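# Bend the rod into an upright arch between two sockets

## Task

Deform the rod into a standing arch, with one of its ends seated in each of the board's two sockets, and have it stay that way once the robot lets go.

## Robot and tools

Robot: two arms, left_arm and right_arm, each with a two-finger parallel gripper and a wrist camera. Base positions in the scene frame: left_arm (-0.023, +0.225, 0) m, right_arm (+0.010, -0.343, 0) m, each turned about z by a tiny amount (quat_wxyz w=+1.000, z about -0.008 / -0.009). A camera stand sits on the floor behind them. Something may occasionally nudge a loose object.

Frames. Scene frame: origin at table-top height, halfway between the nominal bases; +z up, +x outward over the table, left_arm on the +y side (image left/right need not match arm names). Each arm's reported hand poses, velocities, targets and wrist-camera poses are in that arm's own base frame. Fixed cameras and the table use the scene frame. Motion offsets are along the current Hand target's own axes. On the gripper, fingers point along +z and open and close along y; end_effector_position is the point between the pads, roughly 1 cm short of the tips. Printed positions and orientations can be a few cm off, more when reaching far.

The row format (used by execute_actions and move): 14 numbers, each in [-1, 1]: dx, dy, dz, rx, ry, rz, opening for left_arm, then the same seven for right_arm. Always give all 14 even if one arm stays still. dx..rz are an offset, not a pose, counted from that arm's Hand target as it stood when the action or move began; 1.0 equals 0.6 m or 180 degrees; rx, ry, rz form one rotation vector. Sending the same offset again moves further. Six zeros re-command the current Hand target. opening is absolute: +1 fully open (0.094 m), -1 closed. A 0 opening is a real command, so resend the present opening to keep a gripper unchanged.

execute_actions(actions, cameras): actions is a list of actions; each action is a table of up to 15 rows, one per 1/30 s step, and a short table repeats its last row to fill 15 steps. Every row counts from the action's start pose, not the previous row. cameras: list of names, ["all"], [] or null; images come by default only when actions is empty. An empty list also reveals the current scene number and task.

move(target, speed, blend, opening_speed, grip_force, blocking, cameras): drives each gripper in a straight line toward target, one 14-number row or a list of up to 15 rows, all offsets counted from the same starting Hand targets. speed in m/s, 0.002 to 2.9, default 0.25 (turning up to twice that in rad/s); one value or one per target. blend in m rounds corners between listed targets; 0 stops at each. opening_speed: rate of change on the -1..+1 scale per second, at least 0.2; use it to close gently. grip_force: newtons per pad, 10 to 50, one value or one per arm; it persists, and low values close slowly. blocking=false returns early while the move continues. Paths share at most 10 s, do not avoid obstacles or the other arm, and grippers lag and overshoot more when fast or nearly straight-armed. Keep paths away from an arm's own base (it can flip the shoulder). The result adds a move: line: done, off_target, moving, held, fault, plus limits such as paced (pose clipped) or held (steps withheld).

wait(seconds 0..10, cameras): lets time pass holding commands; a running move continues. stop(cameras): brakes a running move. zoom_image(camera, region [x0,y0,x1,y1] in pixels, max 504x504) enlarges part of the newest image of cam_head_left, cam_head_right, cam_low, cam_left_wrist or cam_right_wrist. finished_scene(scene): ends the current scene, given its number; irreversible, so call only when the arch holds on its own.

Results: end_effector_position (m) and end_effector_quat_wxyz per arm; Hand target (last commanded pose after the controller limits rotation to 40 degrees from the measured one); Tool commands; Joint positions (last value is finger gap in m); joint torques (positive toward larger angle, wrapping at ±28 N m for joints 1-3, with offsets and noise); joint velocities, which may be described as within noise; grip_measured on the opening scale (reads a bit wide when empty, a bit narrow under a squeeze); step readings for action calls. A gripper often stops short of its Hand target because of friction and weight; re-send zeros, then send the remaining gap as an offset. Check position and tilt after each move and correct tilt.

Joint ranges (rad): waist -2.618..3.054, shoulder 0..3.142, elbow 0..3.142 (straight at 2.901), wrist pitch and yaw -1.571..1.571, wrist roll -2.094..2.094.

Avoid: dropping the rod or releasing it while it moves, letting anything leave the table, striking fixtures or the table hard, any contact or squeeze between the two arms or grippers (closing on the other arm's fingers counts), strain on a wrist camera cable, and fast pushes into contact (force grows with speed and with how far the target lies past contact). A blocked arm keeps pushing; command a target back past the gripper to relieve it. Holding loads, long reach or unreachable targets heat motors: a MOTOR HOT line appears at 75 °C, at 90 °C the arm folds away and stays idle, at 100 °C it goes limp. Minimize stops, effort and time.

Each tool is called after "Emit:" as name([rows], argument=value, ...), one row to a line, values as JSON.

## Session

Emit:
execute_actions(actions=[])

Emit:
zoom_image(camera="cam_head_left", region=[180, 250, 400, 400])

Scene clock: 0.00 s.
left_arm: end_effector_position=(+0.3938, -0.0067, +0.1064) grip_measured=+1.000 end_effector_quat_wxyz=(+0.590, -0.018, +0.806, +0.038) | right_arm: end_effector_position=(+0.3982, -0.0312, +0.0827) grip_measured=+1.000 end_effector_quat_wxyz=(+0.555, +0.026, +0.831, -0.027)
Joint positions: left_arm=[-0.092 1.493 0.367 0.816 -0.171 -0.012 0.094] | right_arm=[-0.077 1.558 0.402 0.764 0.004 -0.016 0.094]
Joint velocities: within noise
Joint torques (N m): no reading
Heat: left arm: 29 °C; right arm: 31 °C.
Hand target: left_arm +0.3961, -0.0061, +0.1127; +0.598, -0.022, +0.801, +0.038 | right_arm +0.4014, -0.0306, +0.0902; +0.565, +0.023, +0.825, -0.027
Tool commands: left_gripper/opening=+1.0 right_gripper/opening=+1.0

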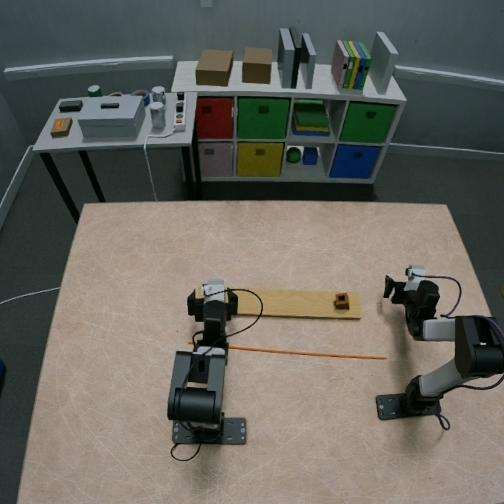

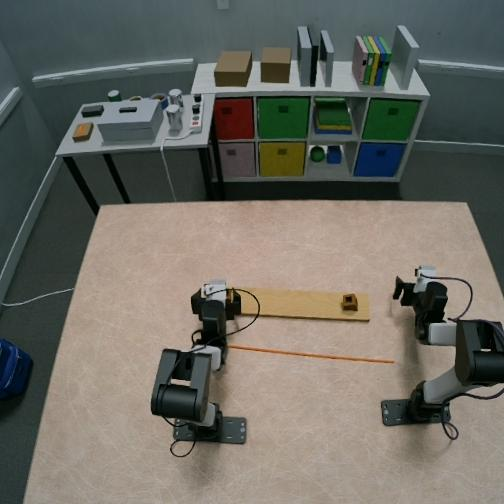

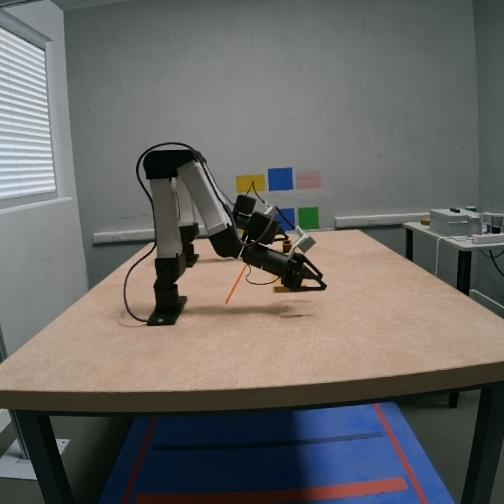

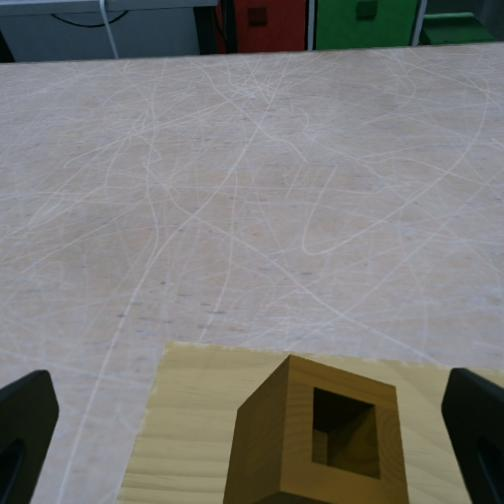

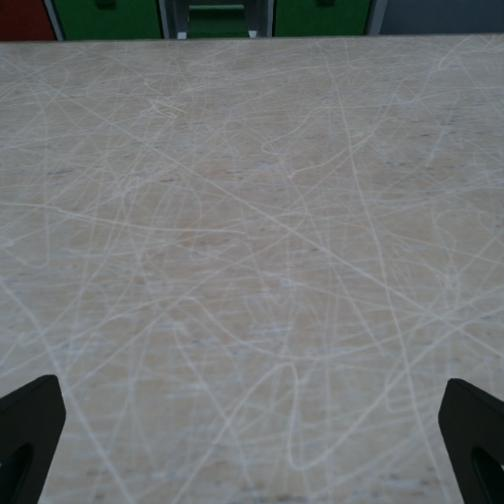

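Scaled by 2.291.

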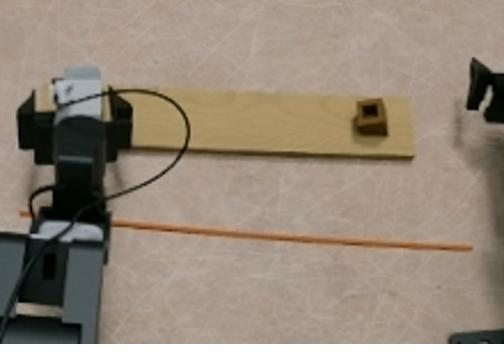

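Emit:
move([
  [-0.1107, 0.0212, -0.1537, 0.1711, 0.1454, 0.2440, 1.0, -0.1255, 0.0680, -0.2335, -0.1383, 0.1475, -0.2197, 1.0],
  [0.0487, 0.0317, -0.2120, 0.3421, 0.2907, 0.4879, 1.0, 0.0870, 0.1985, -0.3998, -0.2766, 0.2950, -0.4394, 1.0],
], speed=0.4, blend=[0.05, 0], cameras=["cam_left_wrist", "cam_right_wrist"])

Scene clock: 41.07 s.
left_arm: end_effector_position=(+0.2611, +0.0027, +0.1175) grip_measured=+1.000 end_effector_quat_wxyz=(-0.014, +0.739, +0.672, +0.031) | right_arm: end_effector_position=(+0.1730, +0.1086, +0.1298) grip_measured=+1.000 end_effector_quat_wxyz=(-0.016, +0.676, -0.736, +0.034)
Joint positions: left_arm=[-0.031 1.505 1.218 -1.258 -0.062 1.635 0.094] | right_arm=[0.614 1.271 1.076 -1.336 0.063 -0.872 0.094]
Joint torques (N m): left_arm=[-1.02 -3.85 10.14 0.04 -0.08 0.13] | right_arm=[0.29 -3.51 5.48 0.21 0.09 0.08]
Heat: left arm: 31 °C; right arm: 34 °C.
Hand target: left_arm +0.2648, +0.0020, +0.1213; -0.015, +0.749, +0.661, +0.034 | right_arm +0.1675, +0.1054, +0.1258; +0.002, +0.676, -0.736, +0.034
Off the commanded pose: left_arm 0.005 m, 2 deg | right_arm 0.008 m, 2 deg.
move: done
Images, in order (width x height): cam_left_wrist 504x504, cam_right_wrist 504x504.

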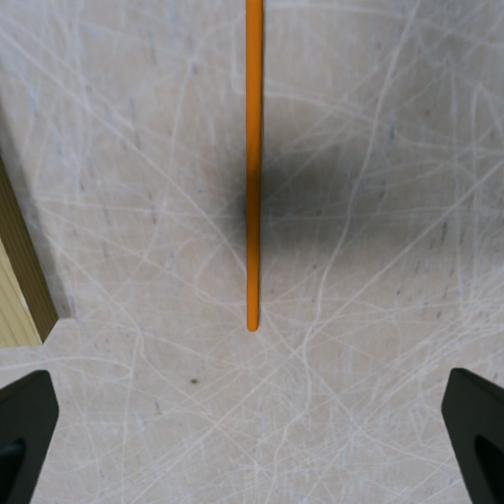

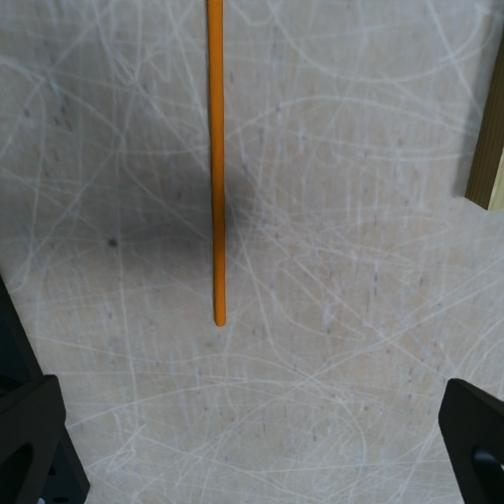

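Emit:
move([
  [0.0067, -0.0028, 0.1193, 0.0086, 0.0078, 0, 1.0, -0.0105, 0.0147, 0.1253, -0.0222, 0.0194, 0.006, 1.0],
  [0.0022, -0.0043, 0.1813, 0.0086, 0.0078, 0, 1.0, -0.0138, 0.0180, 0.1952, -0.0222, 0.0194, 0.006, 1.0],
], speed=[0.2, 0.04], blend=[0.005, 0], cameras=["cam_left_wrist", "cam_right_wrist", "cam_low"])

Scene clock: 91.83 s.
left_arm: end_effector_position=(+0.2640, +0.0077, +0.0212) grip_measured=+1.000 end_effector_quat_wxyz=(-0.034, +0.745, +0.666, +0.031) | right_arm: end_effector_position=(+0.1584, +0.1020, +0.0165) grip_measured=+1.000 end_effector_quat_wxyz=(-0.059, -0.665, +0.744, -0.031)
Joint positions: left_arm=[-0.031 1.632 0.947 -0.887 -0.092 1.651 0.094] | right_arm=[0.639 1.458 0.752 -0.977 0.073 -0.817 0.094]
Joint torques (N m): left_arm=[0.38 -3.99 5.14 0.5 -0.06 0.11] | right_arm=[0.31 -3.41 3.92 0.67 -0.03 0.05]
Heat: left arm: 33 °C; right arm: 32 °C.
Hand target: left_arm +0.2655, +0.0110, +0.0128; -0.034, +0.748, +0.662, +0.034 | right_arm +0.1624, +0.1083, +0.0079; -0.048, -0.667, +0.743, -0.029
Off the commanded pose: left_arm 0.009 m, 1 deg | right_arm 0.011 m, 1 deg.
move: off_target (right_arm)
Images, in order (width x height): cam_low 504x504, cam_left_wrist 504x504, cam_right_wrist 504x504.

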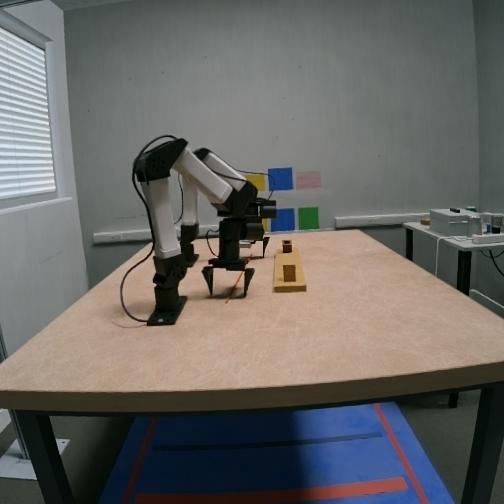

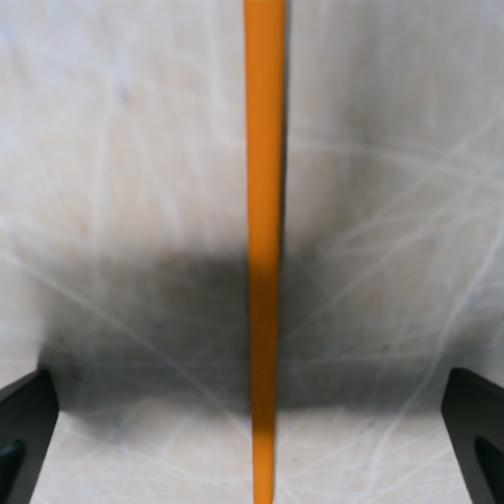

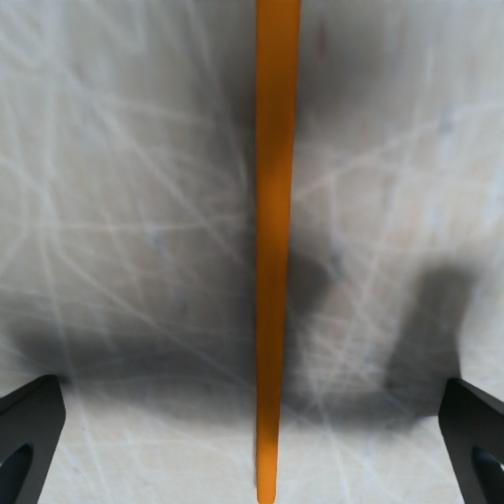

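Emit:
move(target=[0, 0, 0.01, 0, 0, 0, 1.0, -0.0167, 0, 0.01, 0, -0.0133, 0, 1.0], speed=0.04, cameras=["cam_left_wrist", "cam_right_wrist"])

Emit:
zoom_image(camera="cam_left_wrist", region=[0, 340, 164, 504])

Emit:
zoom_image(camera="cam_right_wrist", region=[340, 340, 504, 504])

Scene clock: 113.97 s.
left_arm: end_effector_position=(+0.2639, +0.0079, +0.0204) grip_measured=+1.000 end_effector_quat_wxyz=(-0.033, +0.745, +0.666, +0.032) | right_arm: end_effector_position=(+0.1578, +0.1030, +0.0156) grip_measured=+1.000 end_effector_quat_wxyz=(-0.058, -0.663, +0.746, -0.032)
Joint positions: left_arm=[-0.031 1.632 0.944 -0.882 -0.092 1.652 0.094] | right_arm=[0.645 1.458 0.748 -0.971 0.073 -0.804 0.094]
Joint torques (N m): left_arm=[0.47 -3.23 4.12 0.7 -0.06 0.12] | right_arm=[0.35 -2.92 2.65 1.11 -0.4 -0.02]
Heat: left arm: 31 °C; right arm: 32 °C.
Hand target: left_arm +0.2656, +0.0116, +0.0068; -0.034, +0.748, +0.662, +0.034 | right_arm +0.1633, +0.1175, +0.0009; -0.032, -0.668, +0.744, -0.015
Off the commanded pose: left_arm 0.014 m, 1 deg | right_arm 0.021 m, 4 deg.
move: off_target (left_arm, right_arm)
Images, in order (width x height): cam_left_wrist 504x504, cam_right_wrist 504x504.

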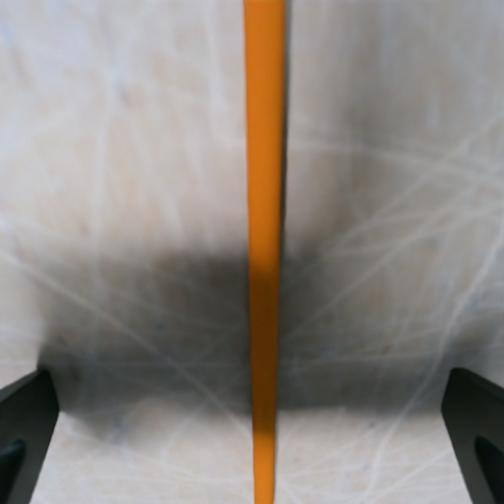

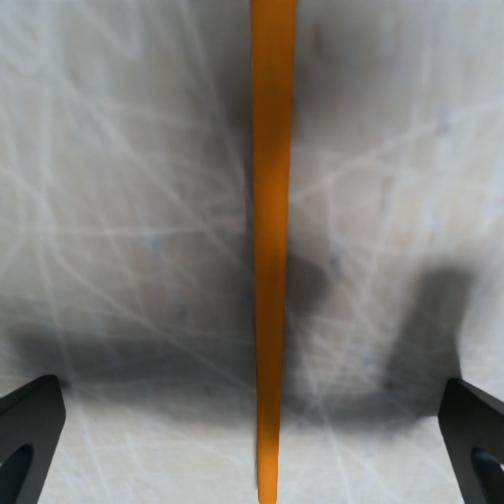

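Scaled by 3.073.

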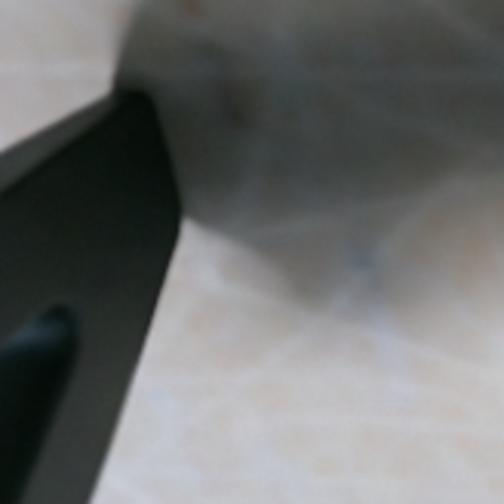

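Scaled by 3.073.

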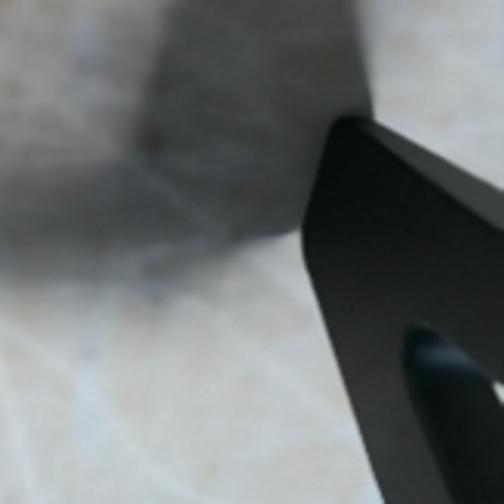

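Emit:
move([
  [0, 0, -0.0067, 0, 0, 0, 1.0, 0, 0, -0.0267, 0, 0, 0, 1.0],
  [0, 0, -0.0067, 0, 0, 0, 1.0, 0, 0, -0.005, 0, 0, 0, 1.0],
  [0, 0, -0.0067, 0, 0, 0, -1.0, 0, 0, -0.005, 0, 0, 0, -1.0],
], speed=0.06, opening_speed=0.8, cameras=["cam_left_wrist", "cam_right_wrist"])

Scene clock: 125.07 s.
left_arm: end_effector_position=(+0.2724, +0.0076, +0.0190) grip_measured=-0.916 end_effector_quat_wxyz=(-0.023, +0.744, +0.666, +0.043) | right_arm: end_effector_position=(+0.1725, +0.1128, +0.0137) grip_measured=-0.909 end_effector_quat_wxyz=(-0.022, -0.666, +0.745, -0.038)
Joint positions: left_arm=[-0.031 1.638 0.944 -0.846 -0.092 1.652 0.004] | right_arm=[0.645 1.458 0.746 -0.896 0.079 -0.812 0.004]
Joint torques (N m): left_arm=[0.36 -4.29 5.11 0.26 -0.04 0.11] | right_arm=[0.38 -3.11 3.7 0.44 -0.47 -0.02]
Heat: left arm: 31 °C; right arm: 32 °C.
Hand target: left_arm +0.2656, +0.0112, +0.0109; -0.034, +0.748, +0.662, +0.034 | right_arm +0.1634, +0.1177, +0.0039; -0.032, -0.668, +0.744, -0.015
Off the commanded pose: left_arm 0.011 m, 2 deg | right_arm 0.014 m, 3 deg.
move: off_target (left_arm, right_arm); target 3's new opening was sent with right_arm's hand 0.020 m and 4 deg from that target
Images, in order (width x height): cam_left_wrist 504x504, cam_right_wrist 504x504.

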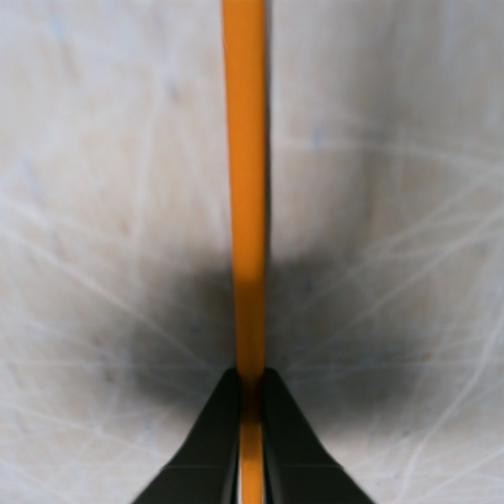

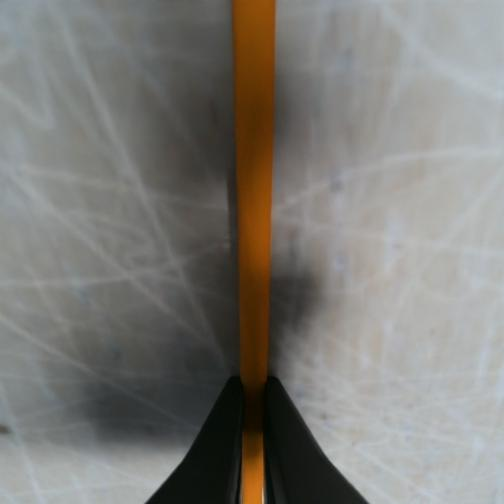

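Emit:
move([
  [0.0110, 0.0110, -0.1632, 0, 0, 0, -1.0, 0.0177, -0.0127, -0.1662, 0, 0, 0, -1.0],
  [0.0367, 0.0815, -0.3470, -0.4936, 0.0456, -0.0936, -1.0, 0.0212, -0.1468, -0.3633, 0.5069, -0.0392, -0.0059, -1.0],
], speed=0.25, blend=[0.03, 0], cameras=["cam_head_left", "cam_head_right", "cam_low"])

Emit:
zoom_image(camera="cam_head_left", region=[180, 265, 280, 345])

Emit:
zoom_image(camera="cam_head_left", region=[320, 265, 420, 345])

Scene clock: 183.13 s.
left_arm: end_effector_position=(+0.3162, +0.0059, +0.2141) grip_measured=-0.916 end_effector_quat_wxyz=(+0.450, +0.476, +0.544, +0.524) | right_arm: end_effector_position=(+0.2542, +0.1053, +0.2151) grip_measured=-0.909 end_effector_quat_wxyz=(+0.473, -0.505, +0.509, -0.512)
Joint positions: left_arm=[-0.129 0.764 0.238 0.48 -0.271 1.568 0.004] | right_arm=[0.952 0.712 0.224 0.434 0.995 -1.561 0.004]
Joint torques (N m): left_arm=[-1.18 -0.05 7.73 2.79 -0.13 -0.06] | right_arm=[-0.99 -0.03 6.53 2.45 -0.28 -0.06]
Heat: left arm: 31 °C; right arm: 31 °C.
Hand target: left_arm +0.3155, +0.0072, +0.2198; +0.459, +0.459, +0.538, +0.537 | right_arm +0.2556, +0.1099, +0.2204; +0.495, -0.496, +0.504, -0.504
Off the commanded pose: left_arm 0.006 m, 3 deg | right_arm 0.007 m, 3 deg.
move: off_target (left_arm, right_arm)
Images, in order (width x height): cam_head_left 504x504, cam_head_right 504x504, cam_low 504x504.

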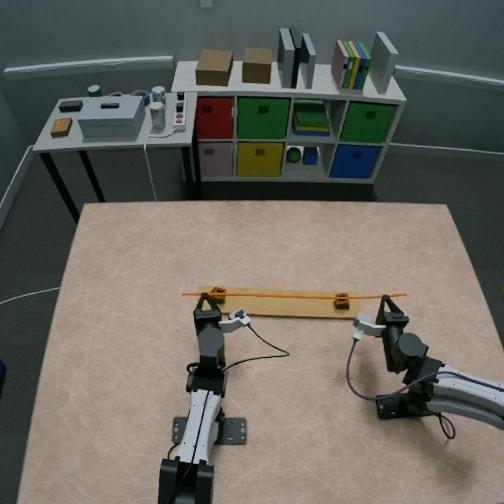

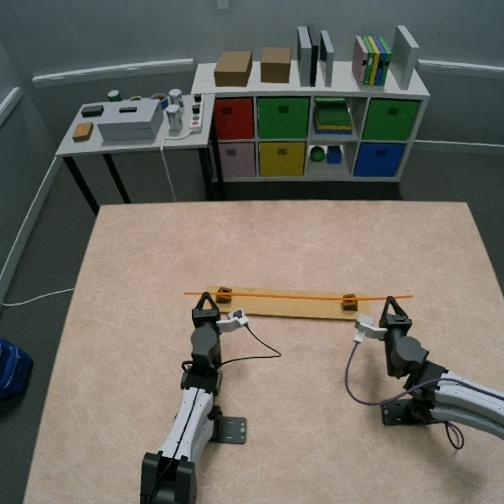

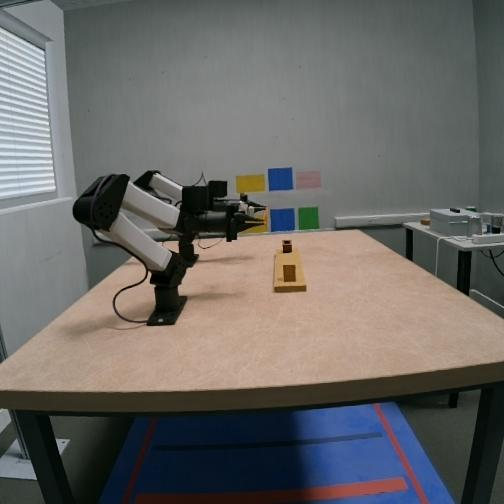

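Scaled by 5.040.

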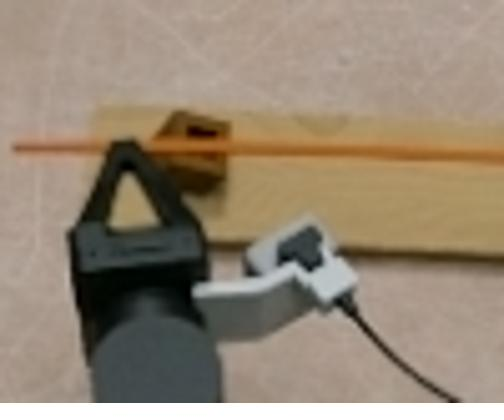

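Scaled by 5.040.

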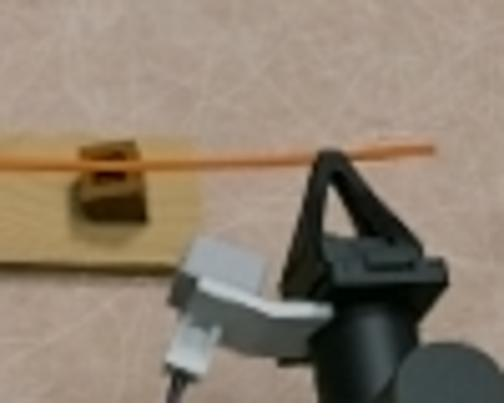

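Emit:
move([
  [-0.0133, 0.0112, 0.0453, 0.0049, -0.0081, -0.1639, -1.0, -0.0240, -0.0108, 0.0387, -0.0053, -0.0075, 0.1713, -1.0],
  [-0.0528, 0.0225, 0.0845, 0.0099, -0.0161, -0.3278, -1.0, -0.0750, -0.0218, 0.0788, -0.0106, -0.0149, 0.3426, -1.0],
  [-0.0970, 0.0337, 0.1228, 0.0148, -0.0242, -0.4917, -1.0, -0.1308, -0.0327, 0.1190, -0.0159, -0.0224, 0.5139, -1.0],
], speed=0.16, blend=[0.015, 0.015, 0], cameras=["all"])

Emit:
zoom_image(camera="cam_low", region=[240, 190, 320, 300])

Emit:
zoom_image(camera="cam_head_left", region=[190, 240, 370, 340])

Emit:
zoom_image(camera="cam_head_right", region=[190, 240, 370, 340])

Scene clock: 263.47 s.
left_arm: end_effector_position=(+0.3889, -0.0393, +0.2079) grip_measured=-0.916 end_effector_quat_wxyz=(+0.672, +0.038, +0.736, +0.068) | right_arm: end_effector_position=(+0.3201, +0.1787, +0.2035) grip_measured=-0.909 end_effector_quat_wxyz=(+0.667, -0.080, +0.740, -0.037)
Joint positions: left_arm=[-0.219 1.235 0.44 0.705 -0.268 0.129 0.004] | right_arm=[0.856 1.245 0.463 0.629 0.798 -0.053 0.004]
Joint torques (N m): left_arm=[-0.98 -2.54 12.29 2.89 -0.21 -1.16] | right_arm=[-0.84 -4.12 10.21 3.14 -0.09 0.77]
Heat: left arm: 39 °C; right arm: 43 °C.
Hand target: left_arm +0.3974, -0.0388, +0.2402; +0.712, -0.018, +0.700, +0.037 | right_arm +0.3284, +0.1871, +0.2399; +0.711, -0.005, +0.702, +0.036
Off the commanded pose: left_arm 0.033 m, 10 deg | right_arm 0.038 m, 14 deg.
move: off_target (left_arm, right_arm)

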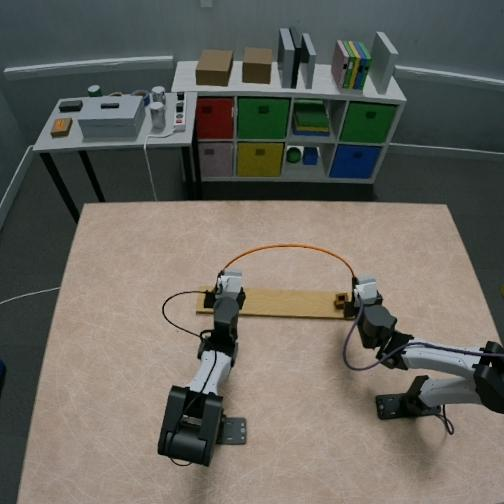

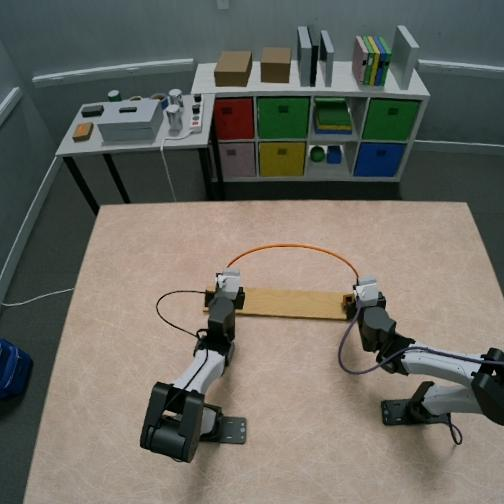

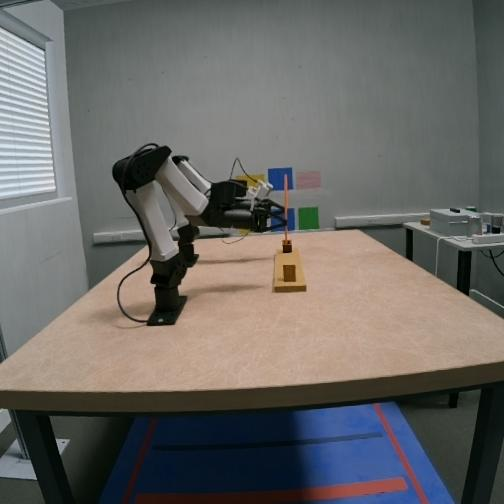

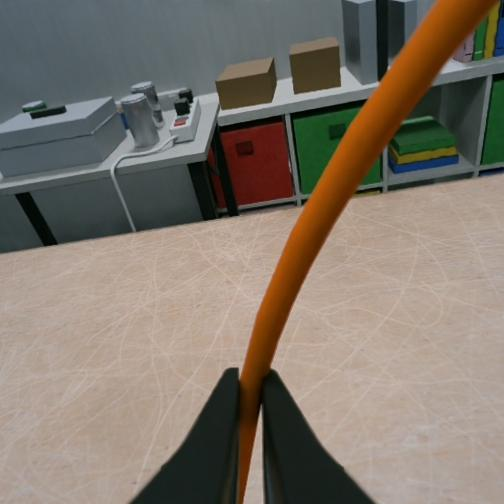

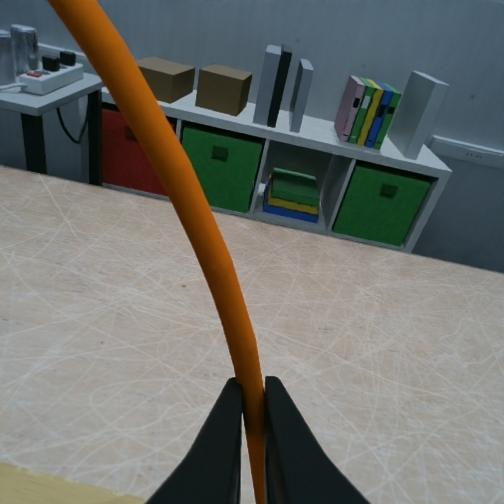

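Scaled by 4.582.

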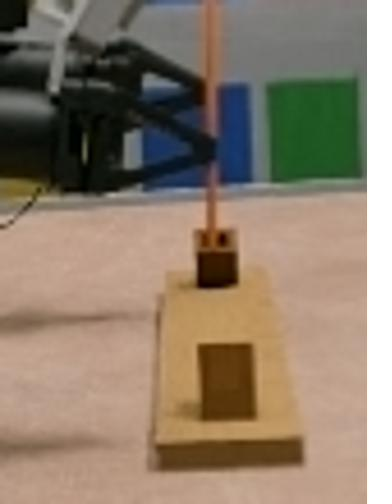

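Scaled by 2.800.

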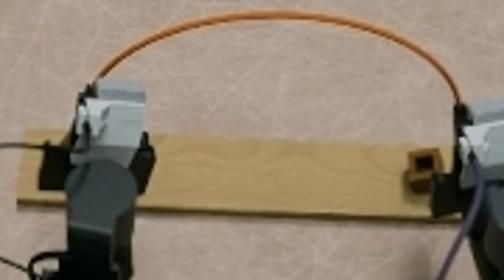

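Scaled by 2.800.

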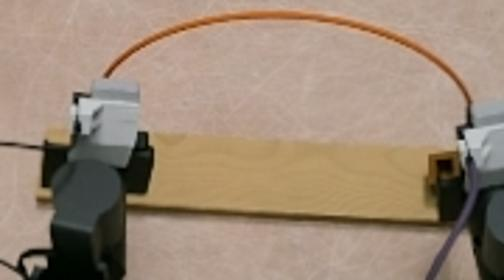

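Emit:
move(target=[0.0755, 0.0175, 0.0067, 0, 0, 0, -1.0, 0.0760, 0.0203, 0.0078, 0, 0, 0, -1.0], speed=0.12, cameras=["cam_head_left", "cam_head_right", "cam_low"])

Emit:
zoom_image(camera="cam_low", region=[260, 200, 320, 290])

Emit:
zoom_image(camera="cam_head_left", region=[200, 250, 260, 310])

Emit:
zoom_image(camera="cam_head_left", region=[315, 250, 375, 310])

Emit:
zoom_image(camera="cam_head_right", region=[200, 250, 260, 310])

Scene clock: 306.37 s.
left_arm: end_effector_position=(+0.4021, -0.0293, +0.1872) grip_measured=-0.916 end_effector_quat_wxyz=(+0.690, +0.023, +0.719, +0.072) | right_arm: end_effector_position=(+0.3333, +0.1983, +0.1751) grip_measured=-0.909 end_effector_quat_wxyz=(+0.678, -0.061, +0.732, -0.017)
Joint positions: left_arm=[-0.182 1.419 0.394 0.987 -0.254 0.126 0.004] | right_arm=[0.866 1.479 0.45 0.913 0.804 -0.024 0.004]
Joint torques (N m): left_arm=[0.1 -3.14 6.45 2.84 0.1 -1.13] | right_arm=[0.49 -5.37 5.48 3.14 0.12 0.54]
Heat: left arm: 43 °C; right arm: 48 °C.
Hand target: left_arm +0.4013, -0.0269, +0.1953; +0.713, -0.018, +0.700, +0.037 | right_arm +0.3329, +0.2016, +0.1950; +0.711, -0.005, +0.702, +0.036
Off the commanded pose: left_arm 0.008 m, 7 deg | right_arm 0.020 m, 10 deg.
move: off_target (left_arm, right_arm)
Images, in order (width x height): cam_head_left 504x504, cam_head_right 504x504, cam_low 504x504.

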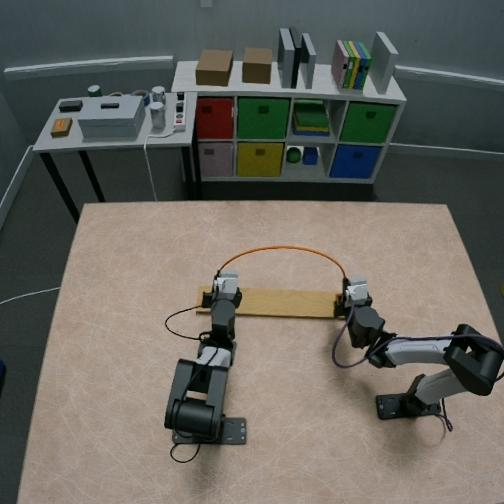

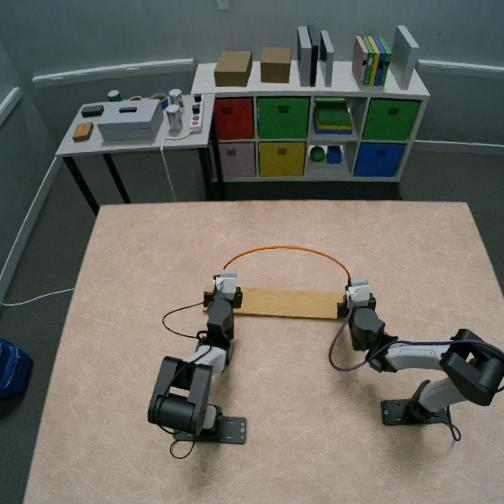

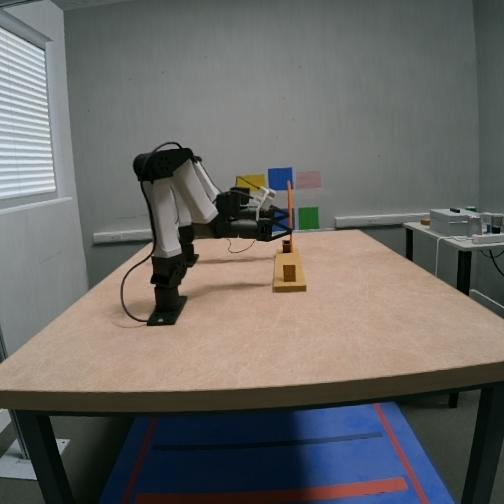

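Scaled by 5.600.

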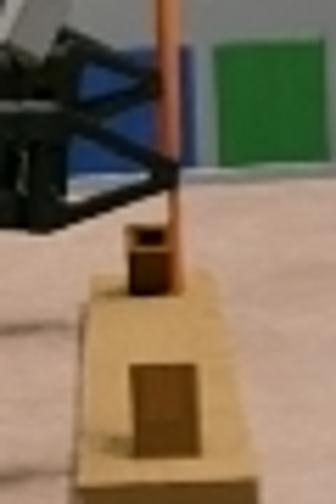

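Scaled by 8.400.

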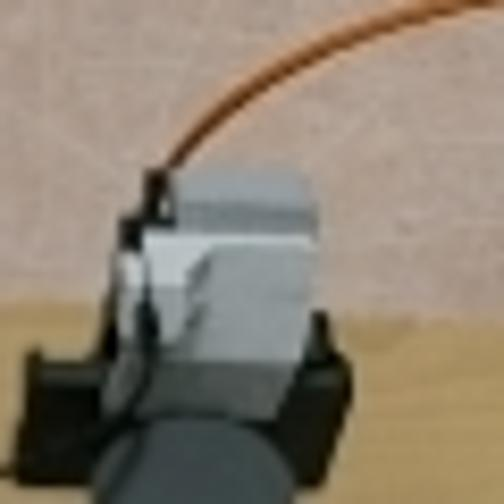

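Scaled by 8.400.

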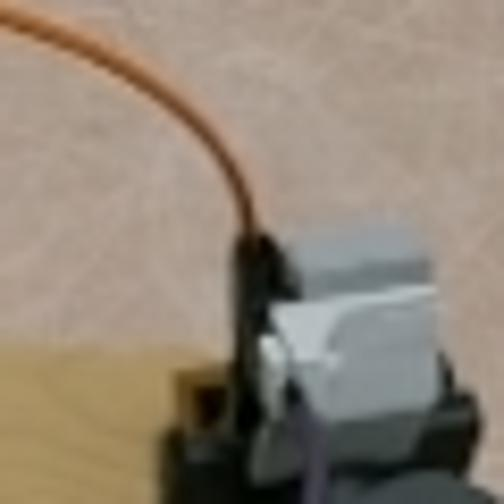

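Scaled by 8.400.

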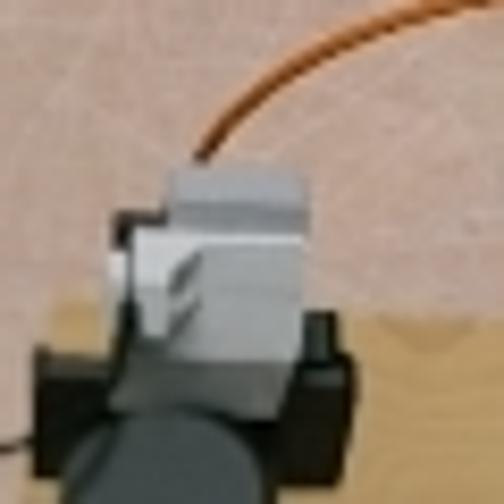

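Emit:
move(target=[0.0693, -0.0047, -0.0183, 0, 0, 0, -1.0, 0.0693, -0.0097, -0.0165, 0, 0, 0, -1.0], speed=0.1, cameras=["cam_head_left", "cam_low", "cam_left_wrist", "cam_right_wrist"])

Emit:
zoom_image(camera="cam_low", region=[260, 200, 320, 290])

Emit:
zoom_image(camera="cam_head_left", region=[200, 250, 260, 310])

Emit:
zoom_image(camera="cam_head_left", region=[315, 250, 375, 310])

Scene clock: 334.30 s.
left_arm: end_effector_position=(+0.3937, -0.0296, +0.1445) grip_measured=-0.916 end_effector_quat_wxyz=(+0.691, +0.024, +0.719, +0.070) | right_arm: end_effector_position=(+0.3244, +0.1942, +0.1321) grip_measured=-0.909 end_effector_quat_wxyz=(+0.677, -0.061, +0.733, -0.017)
Joint positions: left_arm=[-0.185 1.621 0.292 1.291 -0.253 0.124 0.004] | right_arm=[0.883 1.658 0.351 1.184 0.821 -0.019 0.004]
Joint torques (N m): left_arm=[-1.1 -3.51 4.7 2.84 -0.07 -1.13] | right_arm=[0.43 -5.74 4.3 3.15 0.14 0.53]
Heat: left arm: 42 °C; right arm: 53 °C.
Hand target: left_arm +0.3913, -0.0294, +0.1534; +0.712, -0.018, +0.701, +0.037 | right_arm +0.3239, +0.1970, +0.1531; +0.711, -0.005, +0.702, +0.036
Off the commanded pose: left_arm 0.009 m, 7 deg | right_arm 0.021 m, 10 deg.
move: off_target (left_arm, right_arm)
Images, in order (width x height): cam_head_left 504x504, cam_low 504x504, cam_left_wrist 504x504, cam_right_wrist 504x504.

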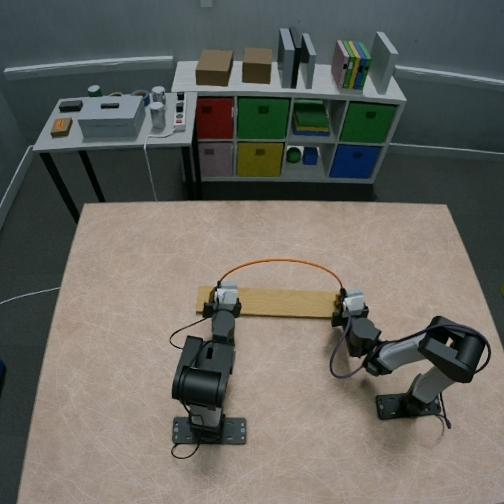

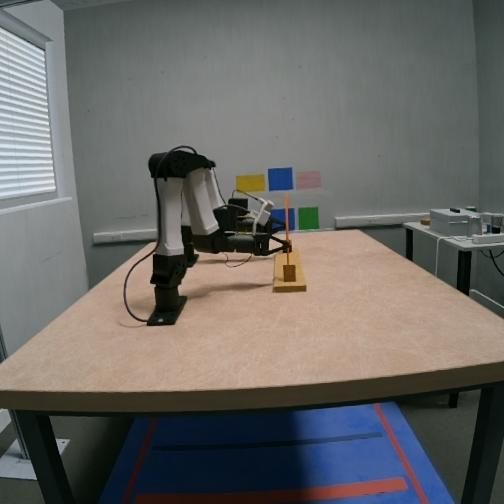

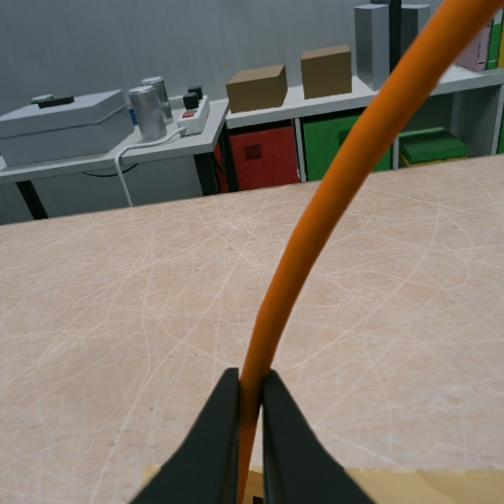

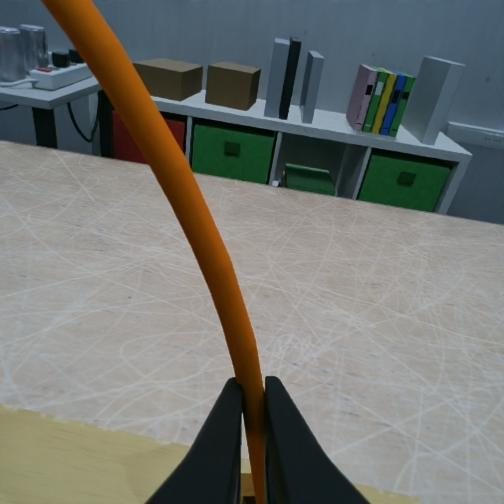

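Scaled by 5.600.

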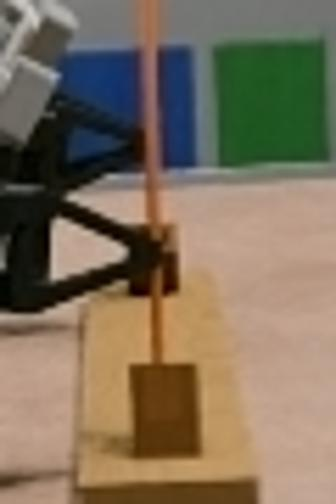

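Scaled by 8.400.

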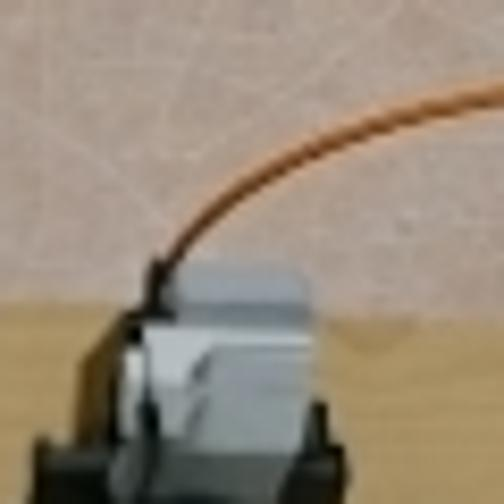

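Scaled by 8.400.

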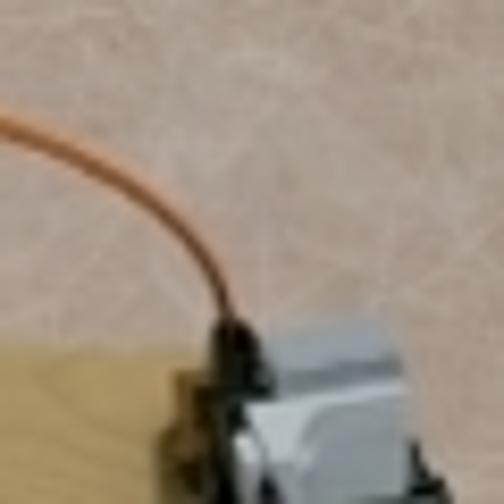

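Emit:
zoom_image(camera="cam_left_wrist", region=[130, 380, 380, 504])

Emit:
zoom_image(camera="cam_right_wrist", region=[130, 380, 380, 504])

Emit:
zoom_image(camera="cam_head_left", region=[195, 270, 245, 320])

Scaled by 2.016.

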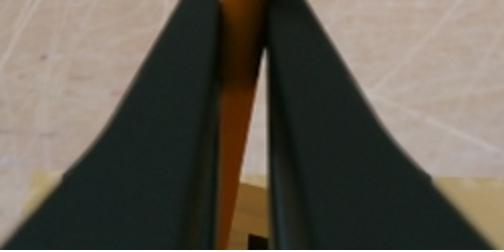

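Scaled by 2.016.

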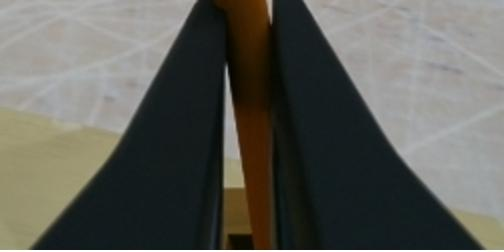

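Scaled by 10.080.

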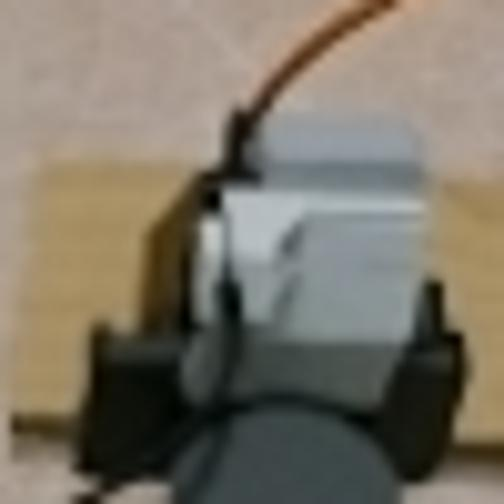

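Emit:
move([
  [-0.0002, -0.0103, 0.0025, 0, 0, 0, -1.0, -0.0002, -0.0053, 0.0047, 0, 0, 0, -1.0],
  [0.0830, -0.0125, 0.0008, 0, 0, 0, -1.0, 0.0830, -0.0090, 0.0035, 0, 0, 0, -1.0],
], speed=0.06, cameras=["cam_head_left", "cam_low", "cam_left_wrist", "cam_right_wrist"])

Emit:
zoom_image(camera="cam_low", region=[260, 200, 320, 290])

Emit:
zoom_image(camera="cam_left_wrist", region=[130, 380, 380, 504])

Emit:
zoom_image(camera="cam_right_wrist", region=[130, 380, 380, 504])

Scene clock: 387.93 s.
left_arm: end_effector_position=(+0.3953, -0.0381, +0.1038) grip_measured=-0.916 end_effector_quat_wxyz=(+0.680, +0.027, +0.730, +0.063) | right_arm: end_effector_position=(+0.3271, +0.1929, +0.1004) grip_measured=-0.909 end_effector_quat_wxyz=(+0.684, -0.047, +0.728, -0.019)
Joint positions: left_arm=[-0.212 1.865 0.28 1.515 -0.266 0.111 0.004] | right_arm=[0.882 1.902 0.34 1.465 0.843 -0.019 0.004]
Joint torques (N m): left_arm=[-1.01 -2.18 3.37 2.82 -0.19 -1.13] | right_arm=[-0.83 -3.04 2.13 2.99 -0.13 0.73]
Heat: left arm: 48 °C; right arm: 55 °C.
Hand target: left_arm +0.3930, -0.0355, +0.1034; +0.712, -0.018, +0.701, +0.037 | right_arm +0.3269, +0.1940, +0.1031; +0.711, -0.005, +0.702, +0.036
Off the commanded pose: left_arm 0.003 m, 8 deg | right_arm 0.003 m, 9 deg.
joint sent to its limit (left arm) — joint 4 (wrist pitch), upper limit. The joint targets are off in orientation, not in position.
joint sent to its limit (right arm) — joint 4 (wrist pitch), upper limit. The joint targets are off in orientation, not in position.
move: off_target (left_arm, right_arm)
Images, in order (width x height): cam_head_left 504x504, cam_low 504x504, cam_left_wrist 504x504, cam_right_wrist 504x504.

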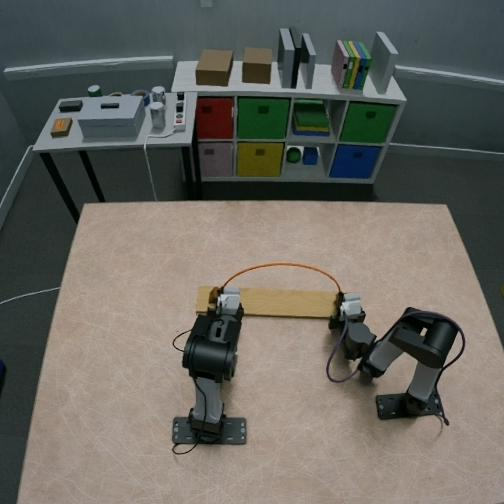

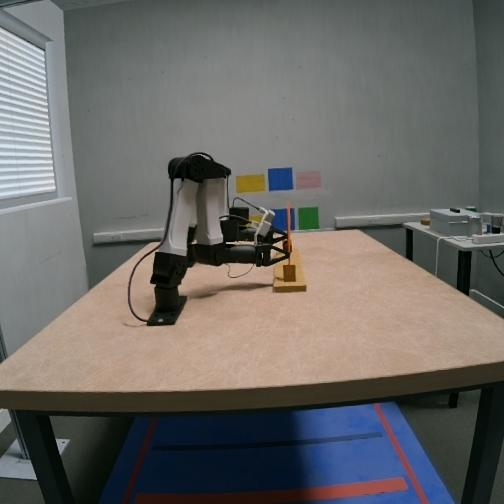

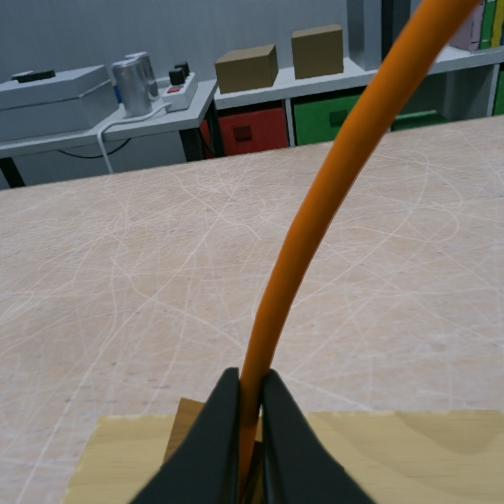

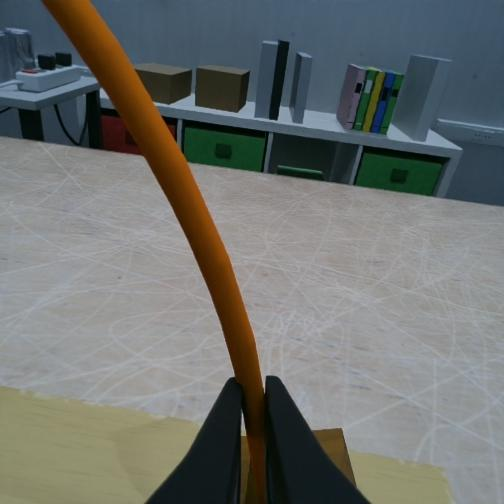

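Scaled by 5.600.

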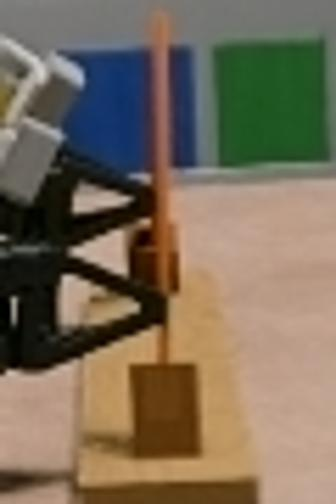

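Scaled by 2.016.

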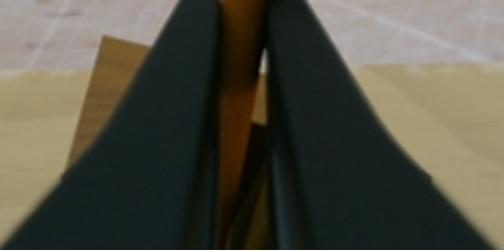

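Scaled by 2.016.

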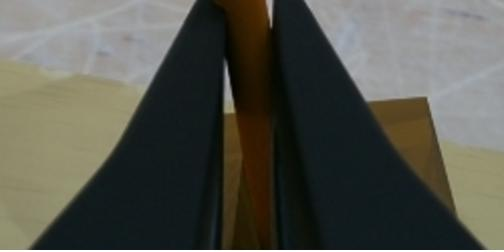

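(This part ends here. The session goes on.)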